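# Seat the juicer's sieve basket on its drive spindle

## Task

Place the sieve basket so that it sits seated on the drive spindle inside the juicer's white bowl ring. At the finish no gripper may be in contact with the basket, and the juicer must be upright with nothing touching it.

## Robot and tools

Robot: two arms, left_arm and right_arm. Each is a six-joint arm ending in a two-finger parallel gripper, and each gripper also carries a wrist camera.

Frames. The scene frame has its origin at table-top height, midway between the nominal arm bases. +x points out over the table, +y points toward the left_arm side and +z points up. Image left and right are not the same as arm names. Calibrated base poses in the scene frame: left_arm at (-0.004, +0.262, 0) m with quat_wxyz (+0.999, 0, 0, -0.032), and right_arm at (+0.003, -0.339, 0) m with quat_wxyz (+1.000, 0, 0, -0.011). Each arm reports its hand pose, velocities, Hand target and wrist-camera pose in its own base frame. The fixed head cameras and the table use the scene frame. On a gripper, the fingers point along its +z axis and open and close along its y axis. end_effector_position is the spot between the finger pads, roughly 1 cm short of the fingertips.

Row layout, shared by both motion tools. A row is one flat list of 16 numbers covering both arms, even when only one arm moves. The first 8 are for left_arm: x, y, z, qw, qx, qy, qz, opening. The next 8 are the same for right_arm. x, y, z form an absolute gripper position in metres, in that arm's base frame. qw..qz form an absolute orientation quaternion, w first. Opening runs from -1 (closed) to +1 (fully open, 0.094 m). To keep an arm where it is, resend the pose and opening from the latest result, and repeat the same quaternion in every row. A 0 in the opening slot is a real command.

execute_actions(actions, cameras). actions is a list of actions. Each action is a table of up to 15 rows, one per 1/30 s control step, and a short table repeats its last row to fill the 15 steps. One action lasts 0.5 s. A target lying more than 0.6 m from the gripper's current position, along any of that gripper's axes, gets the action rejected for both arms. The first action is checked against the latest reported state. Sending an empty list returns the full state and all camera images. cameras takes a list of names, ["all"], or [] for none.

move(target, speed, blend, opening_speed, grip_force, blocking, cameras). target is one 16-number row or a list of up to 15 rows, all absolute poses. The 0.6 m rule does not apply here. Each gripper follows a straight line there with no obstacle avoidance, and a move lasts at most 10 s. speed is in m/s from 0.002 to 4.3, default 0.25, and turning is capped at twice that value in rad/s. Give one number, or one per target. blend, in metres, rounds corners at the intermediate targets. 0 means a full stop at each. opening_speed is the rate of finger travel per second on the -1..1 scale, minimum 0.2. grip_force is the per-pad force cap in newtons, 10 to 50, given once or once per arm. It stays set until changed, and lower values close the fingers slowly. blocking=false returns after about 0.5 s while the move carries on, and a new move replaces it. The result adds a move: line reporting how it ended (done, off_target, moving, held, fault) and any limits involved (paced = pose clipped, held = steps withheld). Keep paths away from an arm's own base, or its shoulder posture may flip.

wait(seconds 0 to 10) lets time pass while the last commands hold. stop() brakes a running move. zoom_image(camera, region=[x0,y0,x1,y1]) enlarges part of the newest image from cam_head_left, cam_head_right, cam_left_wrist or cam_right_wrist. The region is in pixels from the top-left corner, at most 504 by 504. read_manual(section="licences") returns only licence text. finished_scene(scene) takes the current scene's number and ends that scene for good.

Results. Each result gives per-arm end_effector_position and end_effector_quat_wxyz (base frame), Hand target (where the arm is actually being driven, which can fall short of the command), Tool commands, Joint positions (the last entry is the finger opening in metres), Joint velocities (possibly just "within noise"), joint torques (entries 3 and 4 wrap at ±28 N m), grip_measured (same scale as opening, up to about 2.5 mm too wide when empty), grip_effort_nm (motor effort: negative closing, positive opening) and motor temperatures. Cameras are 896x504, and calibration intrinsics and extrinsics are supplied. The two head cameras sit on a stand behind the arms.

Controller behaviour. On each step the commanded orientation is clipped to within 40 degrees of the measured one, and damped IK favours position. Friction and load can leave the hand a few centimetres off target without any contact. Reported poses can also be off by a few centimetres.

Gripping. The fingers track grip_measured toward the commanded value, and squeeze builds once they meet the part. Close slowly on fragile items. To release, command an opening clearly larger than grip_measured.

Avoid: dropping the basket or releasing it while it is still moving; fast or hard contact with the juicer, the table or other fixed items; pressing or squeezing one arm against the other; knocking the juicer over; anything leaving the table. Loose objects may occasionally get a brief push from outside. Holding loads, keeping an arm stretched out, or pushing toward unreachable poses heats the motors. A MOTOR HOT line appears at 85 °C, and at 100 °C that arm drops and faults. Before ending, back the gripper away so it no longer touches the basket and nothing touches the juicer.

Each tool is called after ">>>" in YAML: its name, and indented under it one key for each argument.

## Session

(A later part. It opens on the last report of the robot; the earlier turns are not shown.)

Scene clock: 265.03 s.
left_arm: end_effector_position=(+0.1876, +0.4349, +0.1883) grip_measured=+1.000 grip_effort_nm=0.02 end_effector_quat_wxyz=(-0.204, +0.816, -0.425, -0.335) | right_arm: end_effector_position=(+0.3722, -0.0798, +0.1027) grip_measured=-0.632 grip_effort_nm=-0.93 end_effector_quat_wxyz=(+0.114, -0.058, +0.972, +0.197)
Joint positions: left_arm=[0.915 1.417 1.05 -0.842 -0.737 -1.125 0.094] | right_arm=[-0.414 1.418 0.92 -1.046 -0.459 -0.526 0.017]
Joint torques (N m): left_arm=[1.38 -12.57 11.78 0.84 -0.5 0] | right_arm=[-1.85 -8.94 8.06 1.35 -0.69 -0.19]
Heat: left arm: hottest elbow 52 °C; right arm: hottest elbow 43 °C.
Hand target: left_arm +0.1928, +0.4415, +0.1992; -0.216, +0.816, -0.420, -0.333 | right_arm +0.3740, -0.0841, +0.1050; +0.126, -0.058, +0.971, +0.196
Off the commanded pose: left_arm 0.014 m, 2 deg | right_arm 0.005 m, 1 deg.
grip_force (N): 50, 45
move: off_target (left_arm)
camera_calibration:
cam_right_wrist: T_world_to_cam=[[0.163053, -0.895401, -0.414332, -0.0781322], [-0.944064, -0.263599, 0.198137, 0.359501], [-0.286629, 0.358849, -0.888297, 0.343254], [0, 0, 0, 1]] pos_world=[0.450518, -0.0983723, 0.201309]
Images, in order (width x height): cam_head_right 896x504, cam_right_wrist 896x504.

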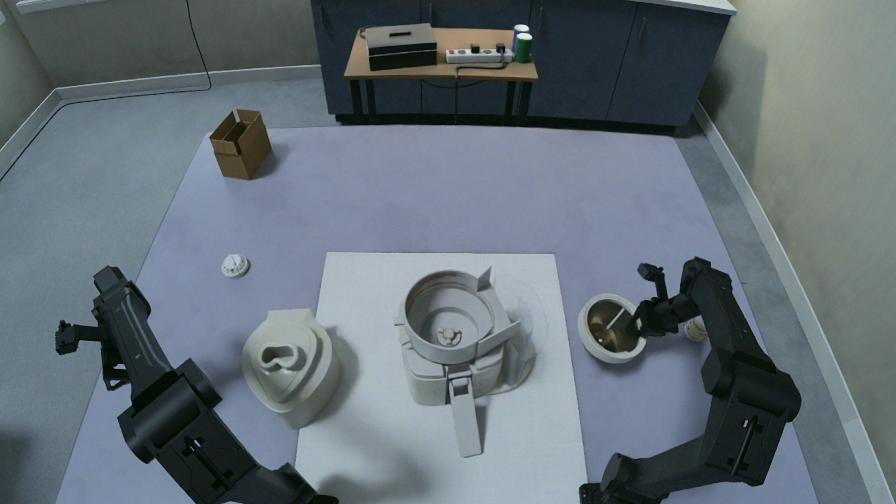

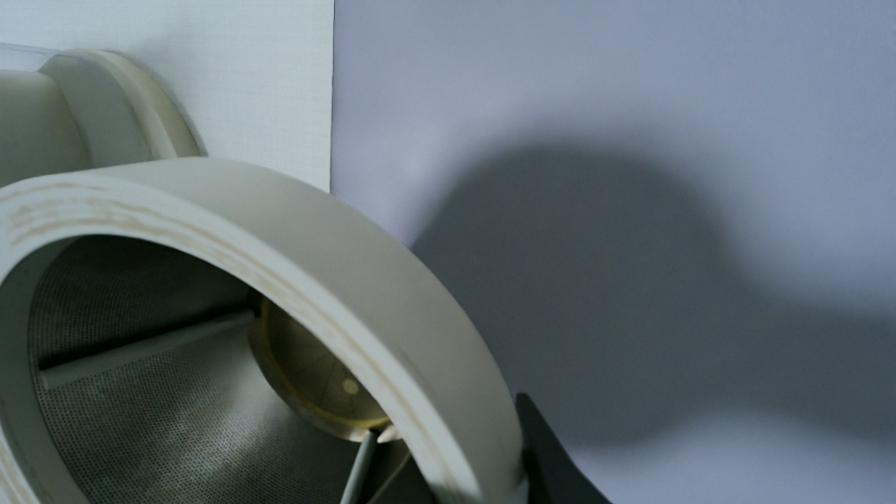

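>>> move:
  target: [0.1929,0.4418,0.1992,-0.216,0.816,-0.420,-0.333,1,0.374,-0.084,0.078,0.1308,-0.0654,0.978,0.1497,-1]
  speed: 0.06
  cameras: ["cam_head_right","cam_right_wrist"]

>>> zoom_image:
  camera: "cam_head_right"
  region: [530, 250, 700, 390]

Scene clock: 277.60 s.
left_arm: end_effector_position=(+0.1876, +0.4349, +0.1883) grip_measured=+1.000 grip_effort_nm=0.02 end_effector_quat_wxyz=(-0.204, +0.816, -0.425, -0.335) | right_arm: end_effector_position=(+0.3713, -0.0885, +0.0770) grip_measured=-0.632 grip_effort_nm=-0.93 end_effector_quat_wxyz=(+0.125, -0.065, +0.979, +0.150)
Joint positions: left_arm=[0.915 1.417 1.05 -0.842 -0.737 -1.125 0.094] | right_arm=[-0.404 1.418 0.855 -0.915 -0.383 -0.519 0.017]
Joint torques (N m): left_arm=[1.55 -11.16 11.85 0.85 -0.5 -0.05] | right_arm=[0.67 -8.35 7.54 1.44 -0.46 0.1]
Heat: left arm: hottest elbow 52 °C; right arm: hottest elbow 42 °C.
Hand target: left_arm +0.1928, +0.4415, +0.1992; -0.216, +0.816, -0.420, -0.333 | right_arm +0.3740, -0.0840, +0.0780; +0.131, -0.065, +0.978, +0.150
Off the commanded pose: left_arm 0.014 m, 2 deg | right_arm 0.005 m, 1 deg.
grip_force (N): 50, 45
move: off_target (left_arm)
camera_calibration:
cam_right_wrist: T_world_to_cam=[[0.172159, -0.930522, -0.323249, -0.109989], [-0.95005, -0.243562, 0.195145, 0.365686], [-0.260318, 0.273507, -0.925974, 0.308848], [0, 0, 0, 1]] pos_world=[0.446754, -0.0977525, 0.17907]
Images, in order (width x height): cam_head_right 896x504, cam_right_wrist 896x504.

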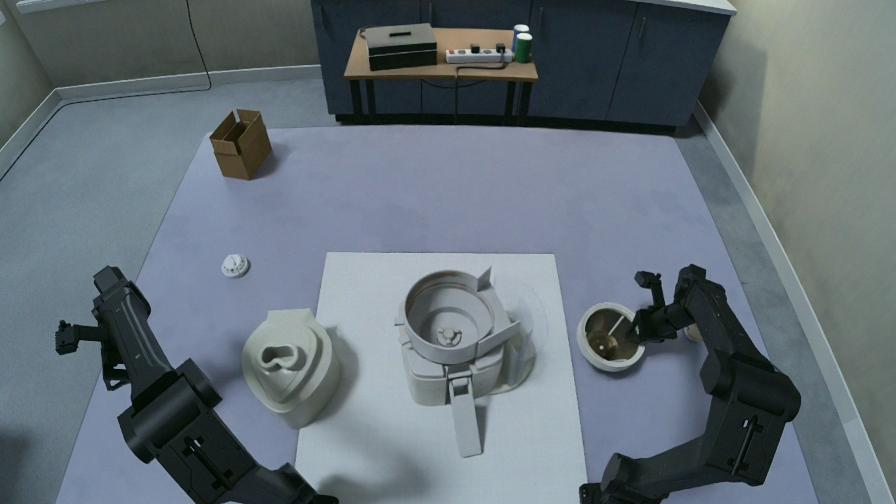

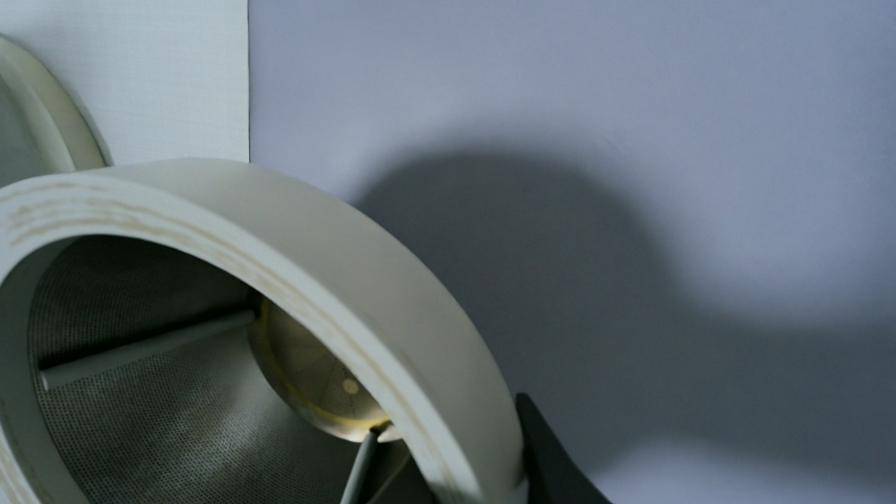

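Scaled by 2.965 from the camera's 896x504 image, which has a finer 1280x720 frame.

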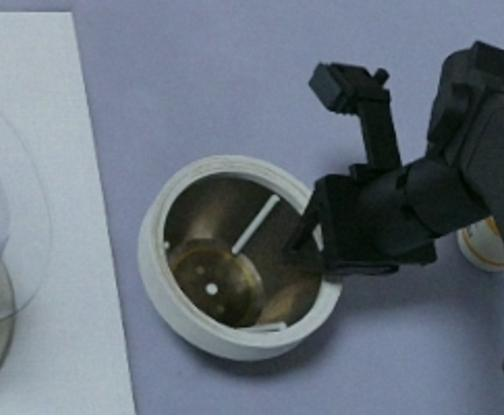

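>>> move:
  target: [0.1929,0.4418,0.1992,-0.216,0.816,-0.420,-0.333,1,0.373,-0.087,0.062,0.1308,-0.0654,0.978,0.1497,-1]
  speed: 0.04
  cameras: ["cam_head_right"]

>>> zoom_image:
  camera: "cam_head_right"
  region: [530, 250, 700, 390]

Scene clock: 283.00 s.
left_arm: end_effector_position=(+0.1876, +0.4349, +0.1883) grip_measured=+1.000 grip_effort_nm=0.02 end_effector_quat_wxyz=(-0.204, +0.816, -0.425, -0.335) | right_arm: end_effector_position=(+0.3715, -0.0882, +0.0668) grip_measured=-0.632 grip_effort_nm=-0.93 end_effector_quat_wxyz=(+0.128, -0.065, +0.978, +0.150)
Joint positions: left_arm=[0.915 1.417 1.05 -0.842 -0.737 -1.125 0.094] | right_arm=[-0.404 1.433 0.838 -0.878 -0.385 -0.518 0.017]
Joint torques (N m): left_arm=[1.73 -11.46 11.74 0.87 -0.51 -0.05] | right_arm=[-0.09 -8.06 7.21 1.96 -0.35 -0.06]
Heat: left arm: hottest elbow 52 °C; right arm: hottest elbow 42 °C.
Hand target: left_arm +0.1928, +0.4415, +0.1992; -0.216, +0.816, -0.420, -0.333 | right_arm +0.3729, -0.0870, +0.0620; +0.131, -0.065, +0.978, +0.150
Off the commanded pose: left_arm 0.014 m, 2 deg | right_arm 0.005 m, 0 deg.
grip_force (N): 50, 45
move: off_target (left_arm)
Images, in order (width x height): cam_head_right 896x504.

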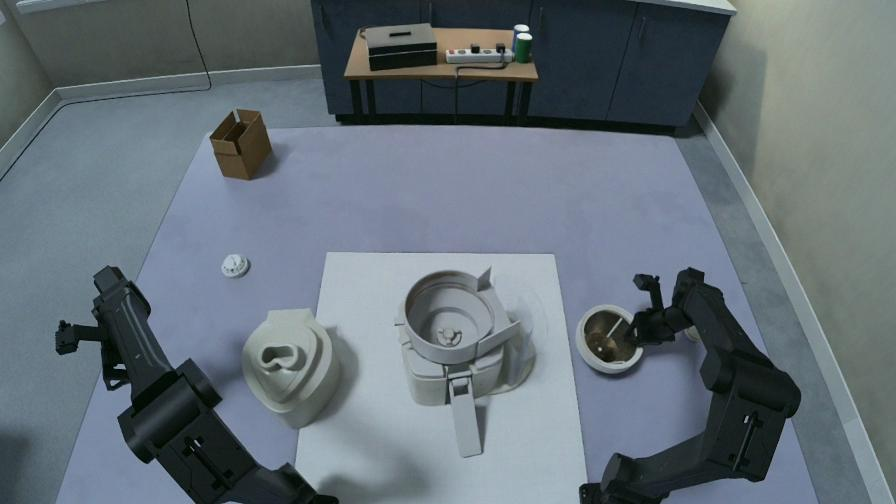

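Scaled by 2.965 from the camera's 896x504 image, which has a finer 1280x720 frame.

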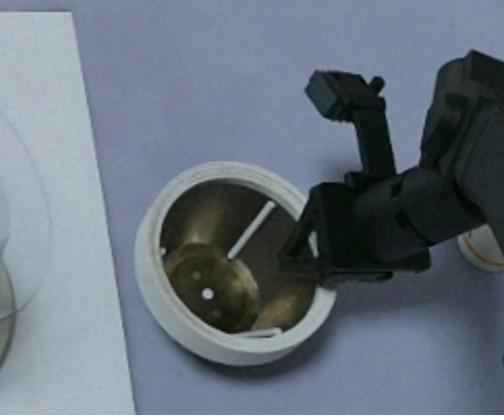

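>>> move:
  target: [0.1929,0.4418,0.1992,-0.216,0.816,-0.420,-0.333,1,0.373,-0.087,0.060,0.1344,-0.0708,0.9817,0.1155,-1]
  speed: 0.04
  cameras: ["cam_head_right"]

>>> zoom_image:
  camera: "cam_head_right"
  region: [530, 250, 700, 390]

Scene clock: 292.07 s.
left_arm: end_effector_position=(+0.1876, +0.4349, +0.1883) grip_measured=+1.000 grip_effort_nm=0.02 end_effector_quat_wxyz=(-0.204, +0.816, -0.425, -0.335) | right_arm: end_effector_position=(+0.3739, -0.0895, +0.0689) grip_measured=-0.633 grip_effort_nm=-0.93 end_effector_quat_wxyz=(+0.136, -0.068, +0.981, +0.123)
Joint positions: left_arm=[0.915 1.417 1.05 -0.842 -0.737 -1.125 0.094] | right_arm=[-0.385 1.409 0.824 -0.844 -0.34 -0.5 0.017]
Joint torques (N m): left_arm=[2.32 -11.93 11.81 0.88 -0.54 -0.03] | right_arm=[0.62 -7.36 6.41 2.28 0.33 0.01]
Heat: left arm: hottest elbow 52 °C; right arm: hottest elbow 41 °C.
Hand target: left_arm +0.1928, +0.4415, +0.1992; -0.216, +0.816, -0.420, -0.333 | right_arm +0.3728, -0.0871, +0.0603; +0.134, -0.071, +0.982, +0.116
Off the commanded pose: left_arm 0.014 m, 2 deg | right_arm 0.009 m, 1 deg.
grip_force (N): 50, 45
move: off_target (left_arm)
Images, in order (width x height): cam_head_right 896x504.

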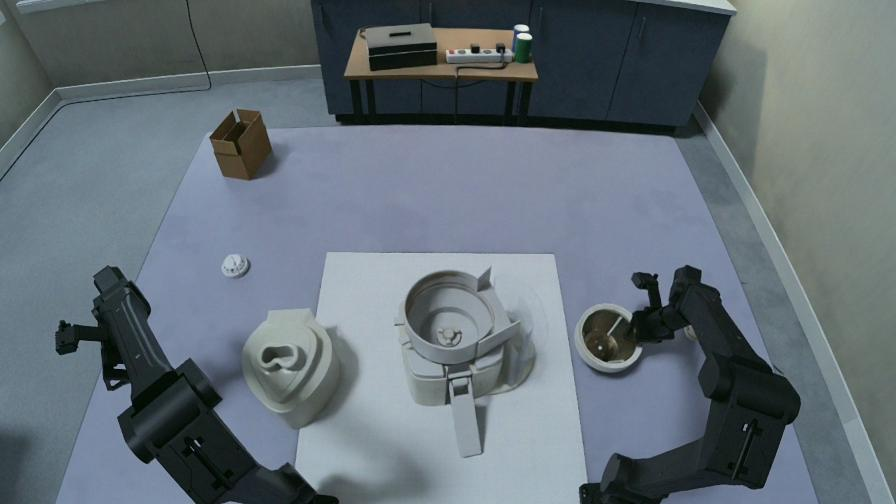

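Scaled by 2.965 from the camera's 896x504 image, which has a finer 1280x720 frame.

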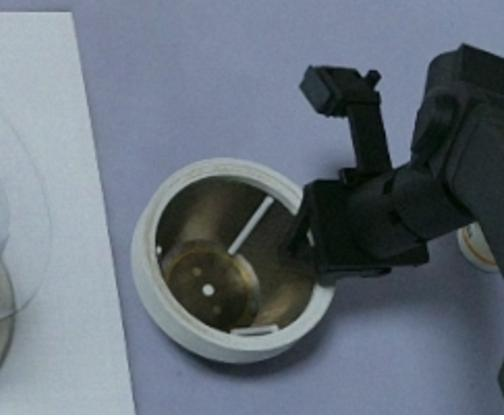

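>>> move:
  target:
    - [0.1929,0.4418,0.1992,-0.216,0.816,-0.420,-0.333,1,0.3735,-0.089,0.064,0.1344,-0.0708,0.9817,0.1155,0]
  speed: 0.1
  opening_speed: 0.5

>>> move:
  target:
    - [0.1929,0.4418,0.1992,-0.216,0.816,-0.420,-0.333,1,0.3755,-0.090,0.14,0.1344,-0.0708,0.9817,0.1155,0]
    - [0.1929,0.4418,0.1992,-0.216,0.816,-0.420,-0.333,1,0.30,-0.015,0.27,0.1736,0,0.985,0,0]
  speed: [0.12,0.3]
  blend: [0.01,0]
  cameras: ["cam_right_wrist"]

Scene clock: 299.27 s.
left_arm: end_effector_position=(+0.1876, +0.4349, +0.1883) grip_measured=+1.000 grip_effort_nm=0.02 end_effector_quat_wxyz=(-0.204, +0.816, -0.425, -0.335) | right_arm: end_effector_position=(+0.3739, -0.0917, +0.0684) grip_measured=-0.003 grip_effort_nm=0.10 end_effector_quat_wxyz=(+0.135, -0.068, +0.982, +0.116)
Joint positions: left_arm=[0.915 1.417 1.05 -0.842 -0.737 -1.125 0.094] | right_arm=[-0.385 1.408 0.824 -0.841 -0.328 -0.499 0.047]
Joint torques (N m): left_arm=[1.08 -11.4 11.77 1.07 -0.49 -0.04] | right_arm=[0.44 -8.12 7.08 1.58 -0.18 -0.06]
Heat: left arm: hottest elbow 52 °C; right arm: hottest elbow 40 °C.
Hand target: left_arm +0.1928, +0.4415, +0.1992; -0.216, +0.816, -0.420, -0.333 | right_arm +0.3734, -0.0891, +0.0641; +0.134, -0.071, +0.982, +0.116
Off the commanded pose: left_arm 0.014 m, 2 deg | right_arm 0.005 m, 0 deg.
grip_force (N): 50, 45
move: off_target (left_arm)

Scene clock: 301.57 s.
left_arm: end_effector_position=(+0.1876, +0.4349, +0.1883) grip_measured=+1.000 grip_effort_nm=0.02 end_effector_quat_wxyz=(-0.204, +0.816, -0.425, -0.335) | right_arm: end_effector_position=(+0.2853, -0.0175, +0.2398) grip_measured=-0.002 grip_effort_nm=0.10 end_effector_quat_wxyz=(+0.149, +0.001, +0.989, +0.001)
Joint positions: left_arm=[0.915 1.417 1.05 -0.842 -0.737 -1.125 0.094] | right_arm=[-0.074 0.875 0.907 -1.305 -0.025 -0.07 0.047]
Joint torques (N m): left_arm=[1.73 -11.28 11.96 0.87 -0.5 -0.07] | right_arm=[0.85 -2.26 16.03 0.88 0.09 0.04]
Heat: left arm: hottest elbow 52 °C; right arm: hottest elbow 41 °C.
Hand target: left_arm +0.1928, +0.4415, +0.1992; -0.216, +0.816, -0.420, -0.333 | right_arm +0.2986, -0.0150, +0.2693; +0.174, +0.000, +0.985, +0.000
Off the commanded pose: left_arm 0.014 m, 2 deg | right_arm 0.034 m, 3 deg.
grip_force (N): 50, 45
move: off_target (left_arm, right_arm)
camera_calibration:
cam_right_wrist: T_world_to_cam=[[0.0100966, -0.99867, -0.0505659, 0.00321409], [-0.981543, -0.0195558, 0.190237, 0.283551], [-0.190973, 0.0477119, -0.980435, 0.407088], [0, 0, 0, 1]] pos_world=[0.356028, -0.0106681, 0.345344]
Images, in order (width x height): cam_right_wrist 896x504.

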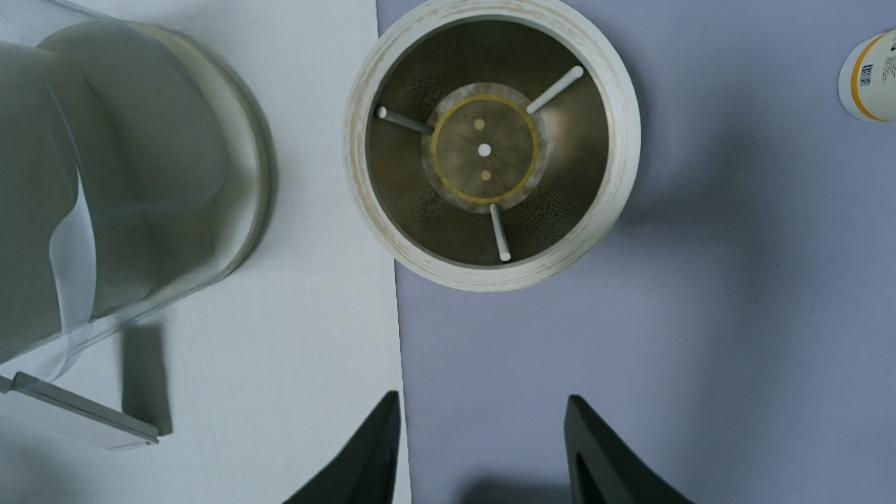

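>>> move:
  target:
    - [0.1929,0.4418,0.1992,-0.216,0.816,-0.420,-0.333,1,0.390,-0.090,0.16,0.1704,-0.1879,0.9669,0.0331,0]
    - [0.1929,0.4418,0.1992,-0.216,0.816,-0.420,-0.333,1,0.390,-0.090,0.068,0.1704,-0.1879,0.9669,0.0331,0]
  speed: [0.3,0.14]
  blend: [0.02,0]
  cameras: ["cam_right_wrist"]

Scene clock: 313.33 s.
left_arm: end_effector_position=(+0.1876, +0.4349, +0.1883) grip_measured=+1.000 grip_effort_nm=0.02 end_effector_quat_wxyz=(-0.204, +0.816, -0.425, -0.335) | right_arm: end_effector_position=(+0.3899, -0.0856, +0.0708) grip_measured=-0.002 grip_effort_nm=0.10 end_effector_quat_wxyz=(+0.166, -0.187, +0.967, +0.035)
Joint positions: left_arm=[0.915 1.417 1.05 -0.842 -0.737 -1.125 0.094] | right_arm=[-0.311 1.374 0.795 -0.729 -0.221 -0.664 0.047]
Joint velocities: left_arm=[-0.015 -0.044 -0.007 0.007 0.022 -0.007 0] | right_arm=[within noise]
Joint torques (N m): left_arm=[2.2 -11.69 11.9 0.81 -0.48 -0.06] | right_arm=[-1.2 -7.3 7.64 1.94 -0.32 -0.2]
Heat: left arm: hottest elbow 52 °C; right arm: hottest elbow 46 °C.
Hand target: left_arm +0.1928, +0.4415, +0.1992; -0.216, +0.816, -0.420, -0.333 | right_arm +0.3899, -0.0900, +0.0680; +0.170, -0.188, +0.967, +0.033
Off the commanded pose: left_arm 0.014 m, 2 deg | right_arm 0.005 m, 1 deg.
grip_force (N): 50, 45
move: off_target (left_arm)
camera_calibration:
cam_right_wrist: T_world_to_cam=[[0.385738, -0.92108, -0.0530833, -0.214087], [-0.909229, -0.389278, 0.147534, 0.360191], [-0.156555, -0.00864468, -0.987631, 0.246957], [0, 0, 0, 1]] pos_world=[0.44874, -0.0548417, 0.179398]
Images, in order (width x height): cam_right_wrist 896x504.

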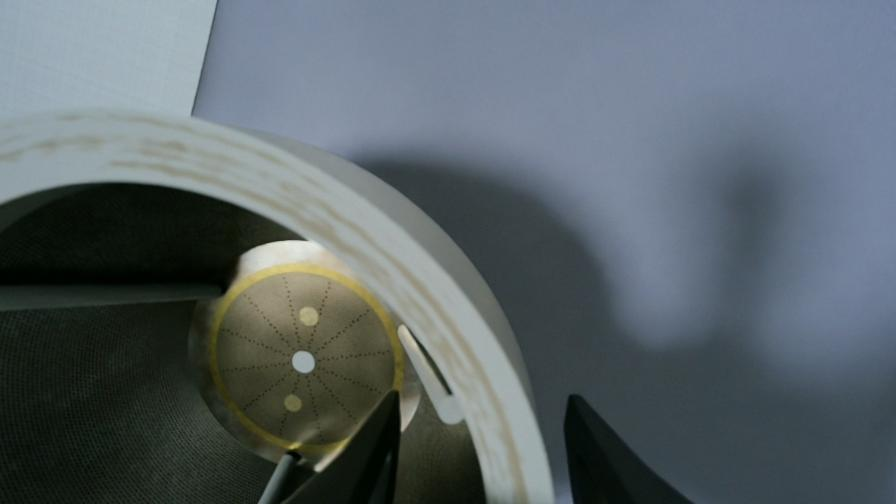

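>>> move:
  target:
    - [0.1929,0.4418,0.1992,-0.216,0.816,-0.420,-0.333,1,0.393,-0.098,0.068,0.1704,-0.1879,0.9669,0.0331,0]
    - [0.1929,0.4418,0.1992,-0.216,0.816,-0.420,-0.333,1,0.392,-0.095,0.067,0.1704,-0.1879,0.9669,0.0331,-1]
  speed: 0.1
  grip_force: 50
  opening_speed: 0.6
  cameras: ["cam_right_wrist"]

Scene clock: 321.00 s.
left_arm: end_effector_position=(+0.1876, +0.4349, +0.1883) grip_measured=+1.000 grip_effort_nm=0.02 end_effector_quat_wxyz=(-0.204, +0.816, -0.425, -0.335) | right_arm: end_effector_position=(+0.3897, -0.0884, +0.0725) grip_measured=-0.584 grip_effort_nm=-1.02 end_effector_quat_wxyz=(+0.174, -0.188, +0.966, +0.044)
Joint positions: left_arm=[0.915 1.417 1.05 -0.842 -0.737 -1.125 0.094] | right_arm=[-0.329 1.372 0.795 -0.728 -0.248 -0.679 0.02]
Joint torques (N m): left_arm=[2.43 -11.75 11.77 0.85 -0.51 -0.11] | right_arm=[-0.97 -6.71 8.46 1.89 0.62 -0.16]
Heat: left arm: hottest elbow 52 °C; right arm: hottest elbow 45 °C.
Hand target: left_arm +0.1928, +0.4415, +0.1992; -0.216, +0.816, -0.420, -0.333 | right_arm +0.3918, -0.0949, +0.0672; +0.170, -0.188, +0.967, +0.033
Off the commanded pose: left_arm 0.014 m, 2 deg | right_arm 0.009 m, 1 deg.
move: off_target (left_arm)
camera_calibration:
cam_right_wrist: T_world_to_cam=[[0.389418, -0.918677, -0.0662295, -0.216768], [-0.909727, -0.394876, 0.128335, 0.35982], [-0.144051, 0.0102747, -0.989517, 0.245455], [0, 0, 0, 1]] pos_world=[0.447109, -0.0595771, 0.182347]
Images, in order (width x height): cam_right_wrist 896x504.

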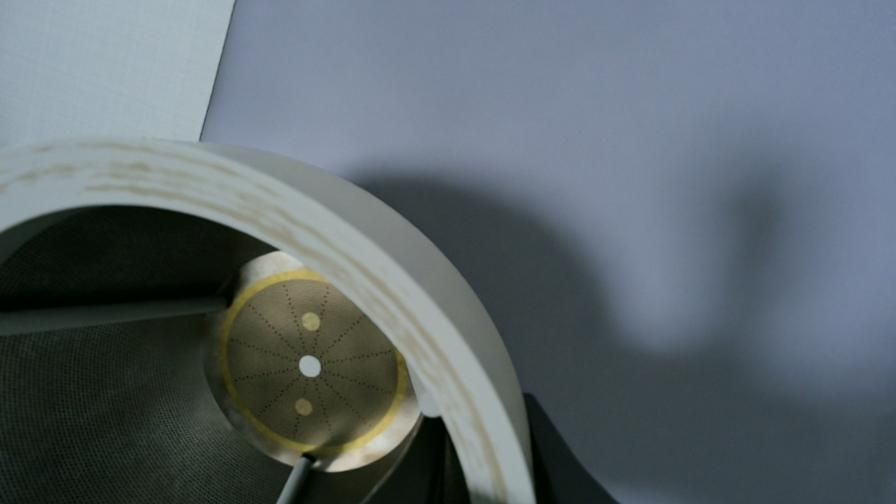

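>>> move:
  target:
    - [0.1929,0.4418,0.1992,-0.216,0.816,-0.420,-0.333,1,0.395,-0.085,0.38,0.1126,-0.1657,0.9647,0.1708,-1]
    - [0.1929,0.4418,0.1992,-0.216,0.816,-0.420,-0.333,1,0.322,0.271,0.385,0.1494,0.0641,0.9767,0.1399,-1]
    - [0.1929,0.4418,0.1992,-0.216,0.816,-0.420,-0.333,1,0.320,0.274,0.285,0.1494,0.0641,0.9767,0.1399,-1]
  blend: [0.03,0.02,0]
  speed: [0.2,0.25,0.15]
  cameras: ["cam_head_right","cam_right_wrist"]

>>> zoom_image:
  camera: "cam_head_right"
  region: [380, 240, 540, 380]

Scene clock: 336.93 s.
left_arm: end_effector_position=(+0.1876, +0.4349, +0.1883) grip_measured=+1.000 grip_effort_nm=0.02 end_effector_quat_wxyz=(-0.204, +0.816, -0.425, -0.335) | right_arm: end_effector_position=(+0.3215, +0.2683, +0.2744) grip_measured=-0.640 grip_effort_nm=-1.03 end_effector_quat_wxyz=(+0.134, +0.064, +0.981, +0.123)
Joint positions: left_arm=[0.915 1.417 1.05 -0.842 -0.737 -1.125 0.094] | right_arm=[0.7 1.2 1.195 -1.199 0.009 0.828 0.017]
Joint torques (N m): left_arm=[2.26 -11.46 11.95 0.94 -0.47 -0.03] | right_arm=[0.21 -8.7 9.96 2.32 0.12 0.05]
Heat: left arm: hottest elbow 52 °C; right arm: hottest elbow 44 °C.
Hand target: left_arm +0.1928, +0.4415, +0.1992; -0.216, +0.816, -0.420, -0.333 | right_arm +0.3199, +0.2739, +0.2851; +0.149, +0.064, +0.977, +0.140
Off the commanded pose: left_arm 0.014 m, 2 deg | right_arm 0.012 m, 3 deg.
move: off_target (left_arm, right_arm)
camera_calibration:
cam_right_wrist: T_world_to_cam=[[-0.0815564, -0.949228, -0.303834, 0.375664], [-0.976415, 0.0149517, 0.215382, 0.300265], [-0.199904, 0.314234, -0.92806, 0.351318], [0, 0, 0, 1]] pos_world=[0.394051, 0.241705, 0.375512]
Images, in order (width x height): cam_head_right 896x504, cam_right_wrist 896x504.

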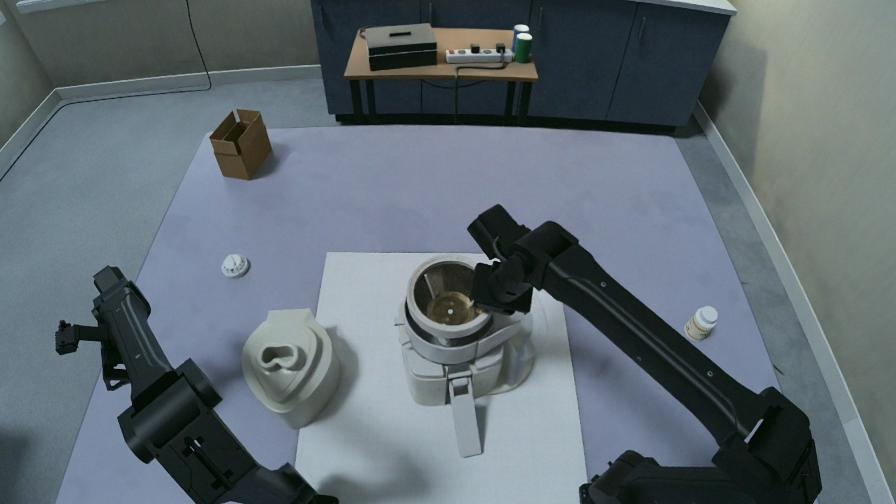

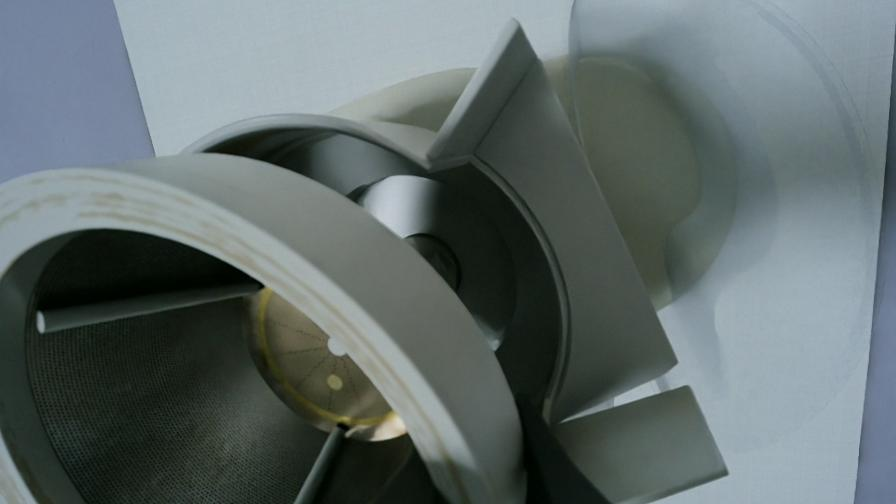

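Scaled by 3.150 from the camera's 896x504 image, which has a finer 1280x720 frame.

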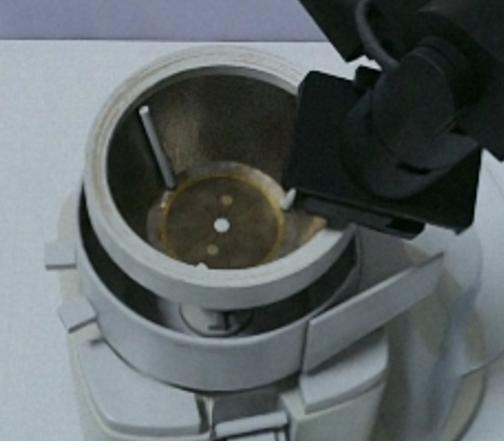

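>>> move:
  target: [0.1929,0.4418,0.1992,-0.216,0.816,-0.420,-0.333,1,0.317,0.278,0.264,0.1494,0.0641,0.9767,0.1399,-1]
  speed: 0.1
  cameras: ["cam_head_right","cam_right_wrist"]

>>> zoom_image:
  camera: "cam_head_right"
  region: [380, 240, 540, 380]

Scene clock: 343.50 s.
left_arm: end_effector_position=(+0.1876, +0.4349, +0.1883) grip_measured=+1.000 grip_effort_nm=0.02 end_effector_quat_wxyz=(-0.204, +0.816, -0.425, -0.335) | right_arm: end_effector_position=(+0.3181, +0.2721, +0.2544) grip_measured=-0.640 grip_effort_nm=-1.03 end_effector_quat_wxyz=(+0.136, +0.063, +0.981, +0.123)
Joint positions: left_arm=[0.915 1.417 1.05 -0.842 -0.737 -1.125 0.094] | right_arm=[0.715 1.2 1.142 -1.144 0.015 0.841 0.017]
Joint torques (N m): left_arm=[1.44 -11.4 11.81 0.83 -0.52 -0.04] | right_arm=[0.62 -8.23 9.95 2.43 0.14 0.04]
Heat: left arm: hottest elbow 52 °C; right arm: hottest elbow 44 °C.
Hand target: left_arm +0.1928, +0.4415, +0.1992; -0.216, +0.816, -0.420, -0.333 | right_arm +0.3169, +0.2778, +0.2640; +0.149, +0.064, +0.977, +0.140
Off the commanded pose: left_arm 0.014 m, 2 deg | right_arm 0.011 m, 3 deg.
move: off_target (left_arm, right_arm)
camera_calibration:
cam_right_wrist: T_world_to_cam=[[-0.0801746, -0.948978, -0.304979, 0.372737], [-0.976939, 0.0140655, 0.213057, 0.302221], [-0.197897, 0.315027, -0.928221, 0.330019], [0, 0, 0, 1]] pos_world=[0.390445, 0.245504, 0.355617]
Images, in order (width x height): cam_head_right 896x504, cam_right_wrist 896x504.

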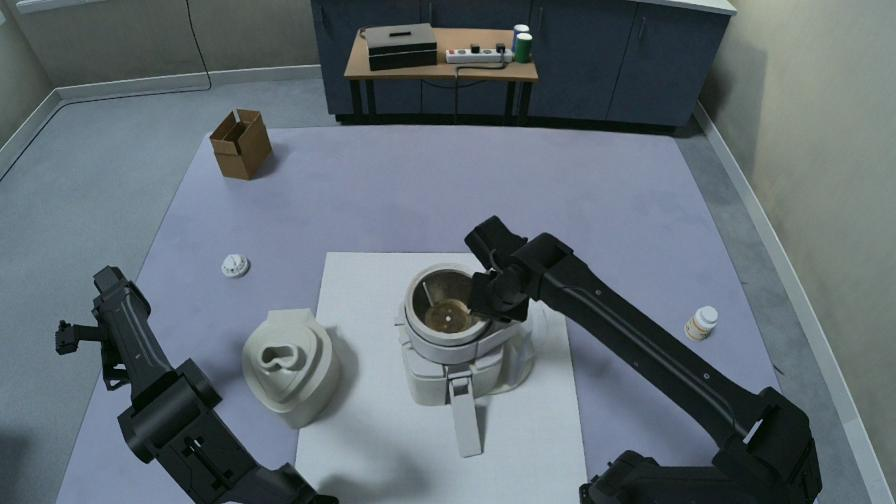

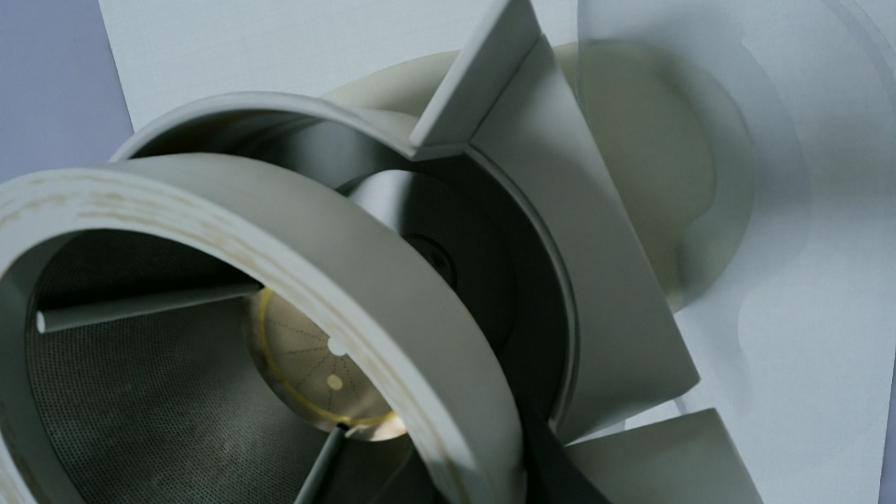

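Scaled by 3.150 from the camera's 896x504 image, which has a finer 1280x720 frame.

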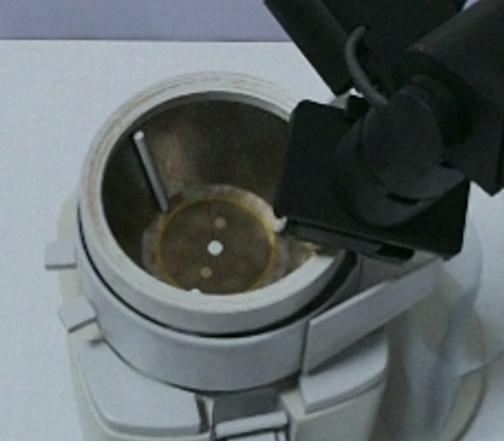

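>>> move:
  target: [0.1929,0.4418,0.1992,-0.216,0.816,-0.420,-0.333,1,0.320,0.267,0.264,0.1497,0.0665,0.974,0.1569,-1]
  speed: 0.12
  cameras: ["cam_head_right"]

>>> zoom_image:
  camera: "cam_head_right"
  region: [380, 240, 540, 380]

Scene clock: 350.30 s.
left_arm: end_effector_position=(+0.1876, +0.4349, +0.1883) grip_measured=+1.000 grip_effort_nm=0.02 end_effector_quat_wxyz=(-0.204, +0.816, -0.425, -0.335) | right_arm: end_effector_position=(+0.3156, +0.2686, +0.2530) grip_measured=-0.640 grip_effort_nm=-1.03 end_effector_quat_wxyz=(+0.133, +0.066, +0.979, +0.140)
Joint positions: left_arm=[0.915 1.417 1.05 -0.842 -0.737 -1.125 0.094] | right_arm=[0.699 1.177 1.114 -1.12 -0.017 0.838 0.017]
Joint torques (N m): left_arm=[1.38 -11.52 11.71 0.91 -0.55 0] | right_arm=[-1.79 -8.82 9.87 2.54 -0.17 -0.18]
Heat: left arm: hottest elbow 52 °C; right arm: hottest elbow 44 °C.
Hand target: left_arm +0.1928, +0.4415, +0.1992; -0.216, +0.816, -0.420, -0.333 | right_arm +0.3198, +0.2668, +0.2641; +0.150, +0.067, +0.974, +0.156
Off the commanded pose: left_arm 0.014 m, 2 deg | right_arm 0.012 m, 3 deg.
move: off_target (left_arm, right_arm)
Images, in order (width x height): cam_head_right 896x504.

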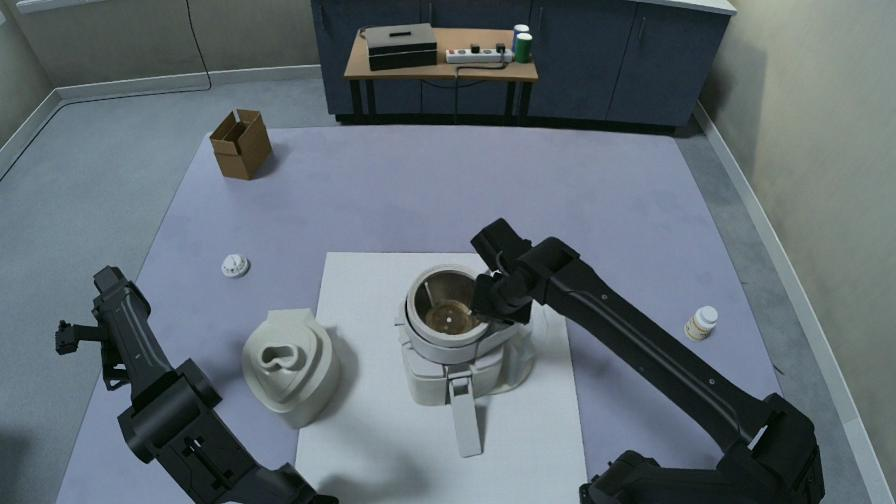

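Scaled by 3.150 from the camera's 896x504 image, which has a finer 1280x720 frame.

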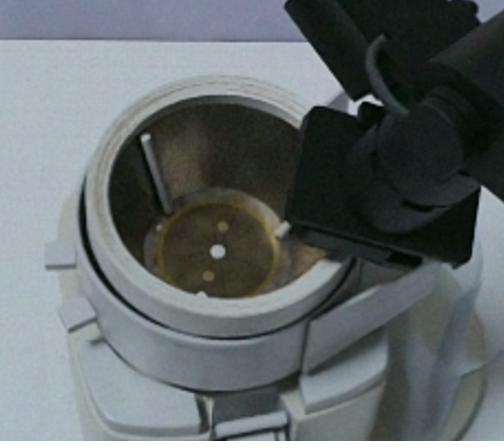

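>>> move:
  target:
    - [0.1929,0.4418,0.1992,-0.216,0.816,-0.420,-0.333,1,0.326,0.268,0.264,0.1497,0.0665,0.974,0.1569,-1]
    - [0.1929,0.4418,0.1992,-0.216,0.816,-0.420,-0.333,1,0.324,0.269,0.240,0.1497,0.0665,0.974,0.1569,-1]
  speed: 0.08
  blend: [0.005,0]
  cameras: ["cam_head_right","cam_right_wrist"]

>>> zoom_image:
  camera: "cam_head_right"
  region: [380, 240, 540, 380]

Scene clock: 356.47 s.
left_arm: end_effector_position=(+0.1876, +0.4349, +0.1883) grip_measured=+1.000 grip_effort_nm=0.02 end_effector_quat_wxyz=(-0.204, +0.816, -0.425, -0.335) | right_arm: end_effector_position=(+0.3200, +0.2695, +0.2373) grip_measured=-0.640 grip_effort_nm=-1.03 end_effector_quat_wxyz=(+0.141, +0.067, +0.976, +0.149)
Joint positions: left_arm=[0.915 1.417 1.05 -0.842 -0.737 -1.125 0.094] | right_arm=[0.692 1.177 1.067 -1.048 -0.022 0.833 0.017]
Joint torques (N m): left_arm=[1.55 -11.63 11.78 0.81 -0.57 -0.07] | right_arm=[-0.91 -7.06 9.81 2.41 0 -0.18]
Heat: left arm: hottest elbow 53 °C; right arm: hottest elbow 44 °C.
Hand target: left_arm +0.1928, +0.4415, +0.1992; -0.216, +0.816, -0.420, -0.333 | right_arm +0.3240, +0.2690, +0.2399; +0.150, +0.067, +0.974, +0.157
Off the commanded pose: left_arm 0.014 m, 2 deg | right_arm 0.005 m, 1 deg.
move: off_target (left_arm); blend cut to 0.0031 m at target 1
camera_calibration:
cam_right_wrist: T_world_to_cam=[[-0.0771726, -0.931405, -0.35571, 0.371624], [-0.979875, 0.00497858, 0.199551, 0.314296], [-0.184092, 0.363952, -0.913044, 0.29423], [0, 0, 0, 1]] pos_world=[0.390815, 0.237482, 0.338117]
Images, in order (width x height): cam_head_right 896x504, cam_right_wrist 896x504.

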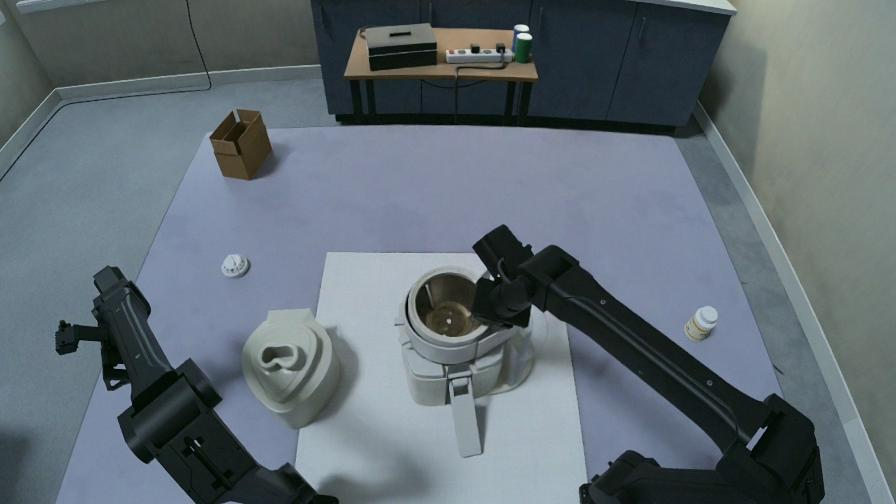

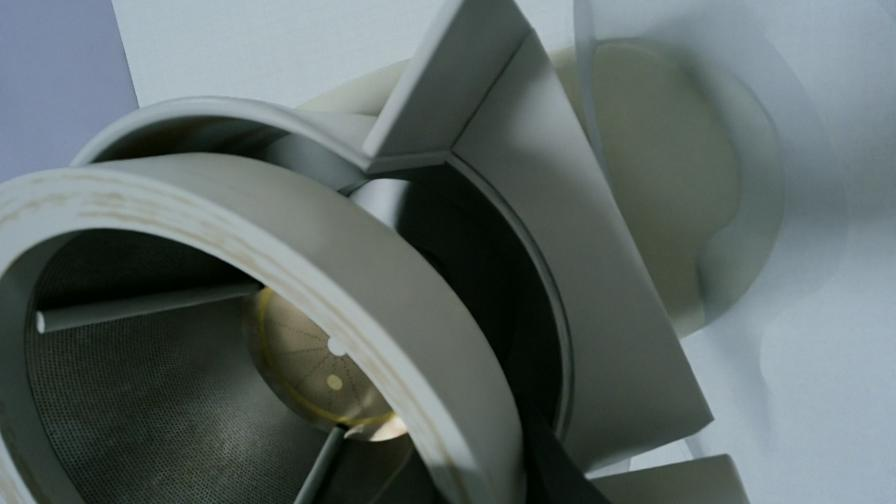

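Scaled by 3.150 from the camera's 896x504 image, which has a finer 1280x720 frame.

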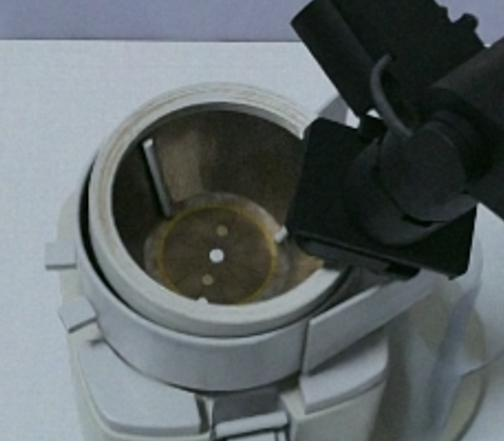

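>>> move:
  target: [0.1929,0.4418,0.1992,-0.216,0.816,-0.420,-0.333,1,0.323,0.269,0.204,0.1497,0.0665,0.974,0.1569,-1]
  speed: 0.06
  cameras: ["cam_head_right","cam_right_wrist"]

>>> zoom_image:
  camera: "cam_head_right"
  region: [380, 240, 540, 380]

Scene clock: 362.13 s.
left_arm: end_effector_position=(+0.1876, +0.4349, +0.1883) grip_measured=+1.000 grip_effort_nm=0.02 end_effector_quat_wxyz=(-0.204, +0.816, -0.425, -0.335) | right_arm: end_effector_position=(+0.3279, +0.2739, +0.2255) grip_measured=-0.641 grip_effort_nm=-1.03 end_effector_quat_wxyz=(+0.164, +0.067, +0.970, +0.168)
Joint positions: left_arm=[0.915 1.417 1.05 -0.842 -0.737 -1.125 0.094] | right_arm=[0.69 1.171 1.014 -0.941 -0.018 0.833 0.017]
Joint torques (N m): left_arm=[1.96 -11.46 11.86 1.13 -0.57 -0.04] | right_arm=[-1.32 -6.3 7.13 2 -0.1 -0.16]
Heat: left arm: hottest elbow 53 °C; right arm: hottest elbow 43 °C.
Hand target: left_arm +0.1928, +0.4415, +0.1992; -0.216, +0.816, -0.420, -0.333 | right_arm +0.3227, +0.2688, +0.2046; +0.150, +0.066, +0.974, +0.157
Off the commanded pose: left_arm 0.014 m, 2 deg | right_arm 0.023 m, 2 deg.
move: off_target (left_arm, right_arm)
camera_calibration:
cam_right_wrist: T_world_to_cam=[[-0.0623053, -0.917832, -0.392049, 0.371682], [-0.988432, 0.00232185, 0.151648, 0.338708], [-0.138277, 0.396962, -0.907359, 0.257866], [0, 0, 0, 1]] pos_world=[0.393605, 0.237992, 0.32833]
Images, in order (width x height): cam_head_right 896x504, cam_right_wrist 896x504.

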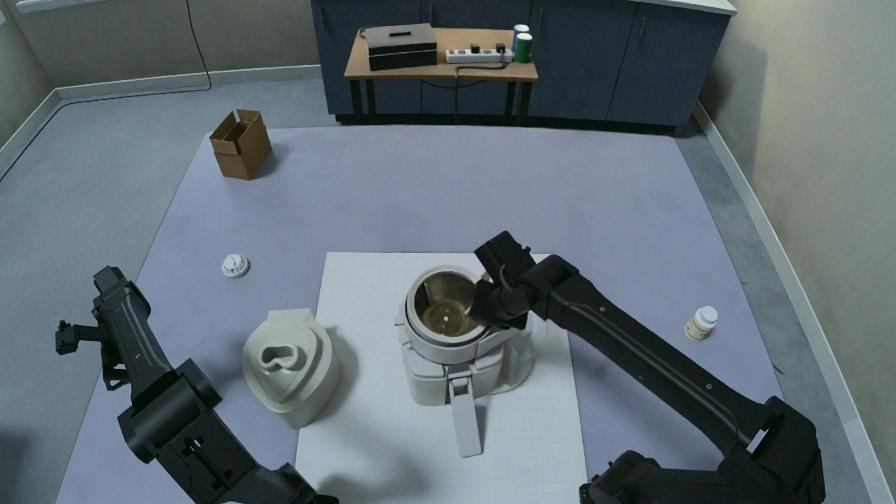

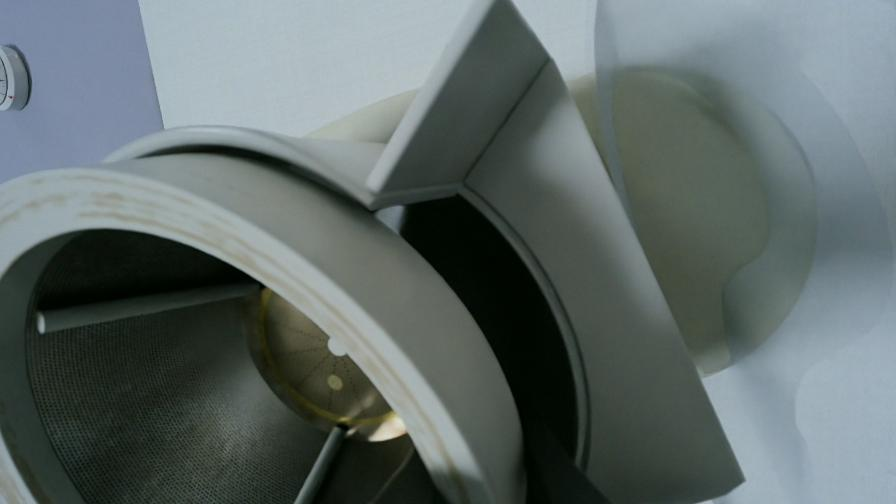

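Scaled by 3.150 from the camera's 896x504 image, which has a finer 1280x720 frame.

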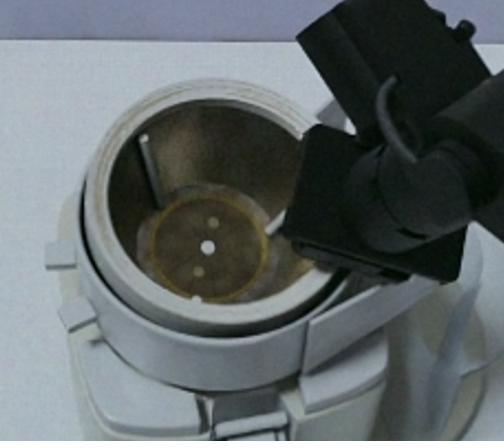

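>>> zoom_image:
  camera: "cam_head_right"
  region: [440, 270, 550, 360]

>>> zoom_image:
  camera: "cam_right_wrist"
  region: [450, 200, 896, 504]

Scaled by 4.582 from the camera's 896x504 image, which has a finer 1280x720 frame.

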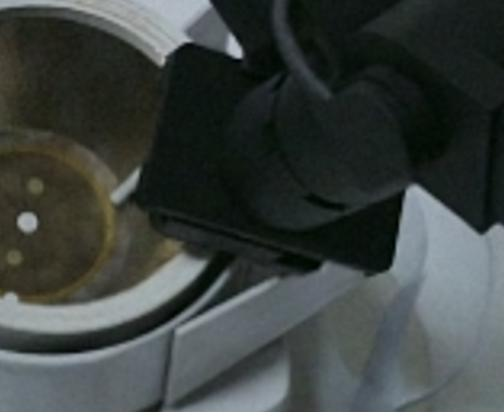

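Scaled by 1.130 from the camera's 896x504 image, which has a finer 1280x720 frame.

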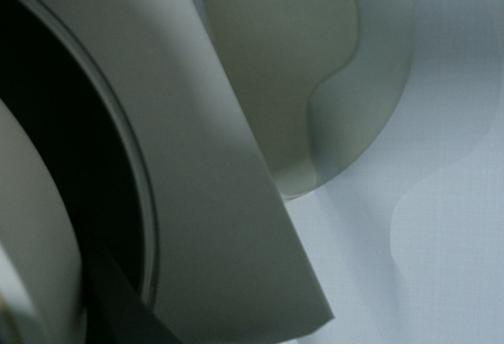

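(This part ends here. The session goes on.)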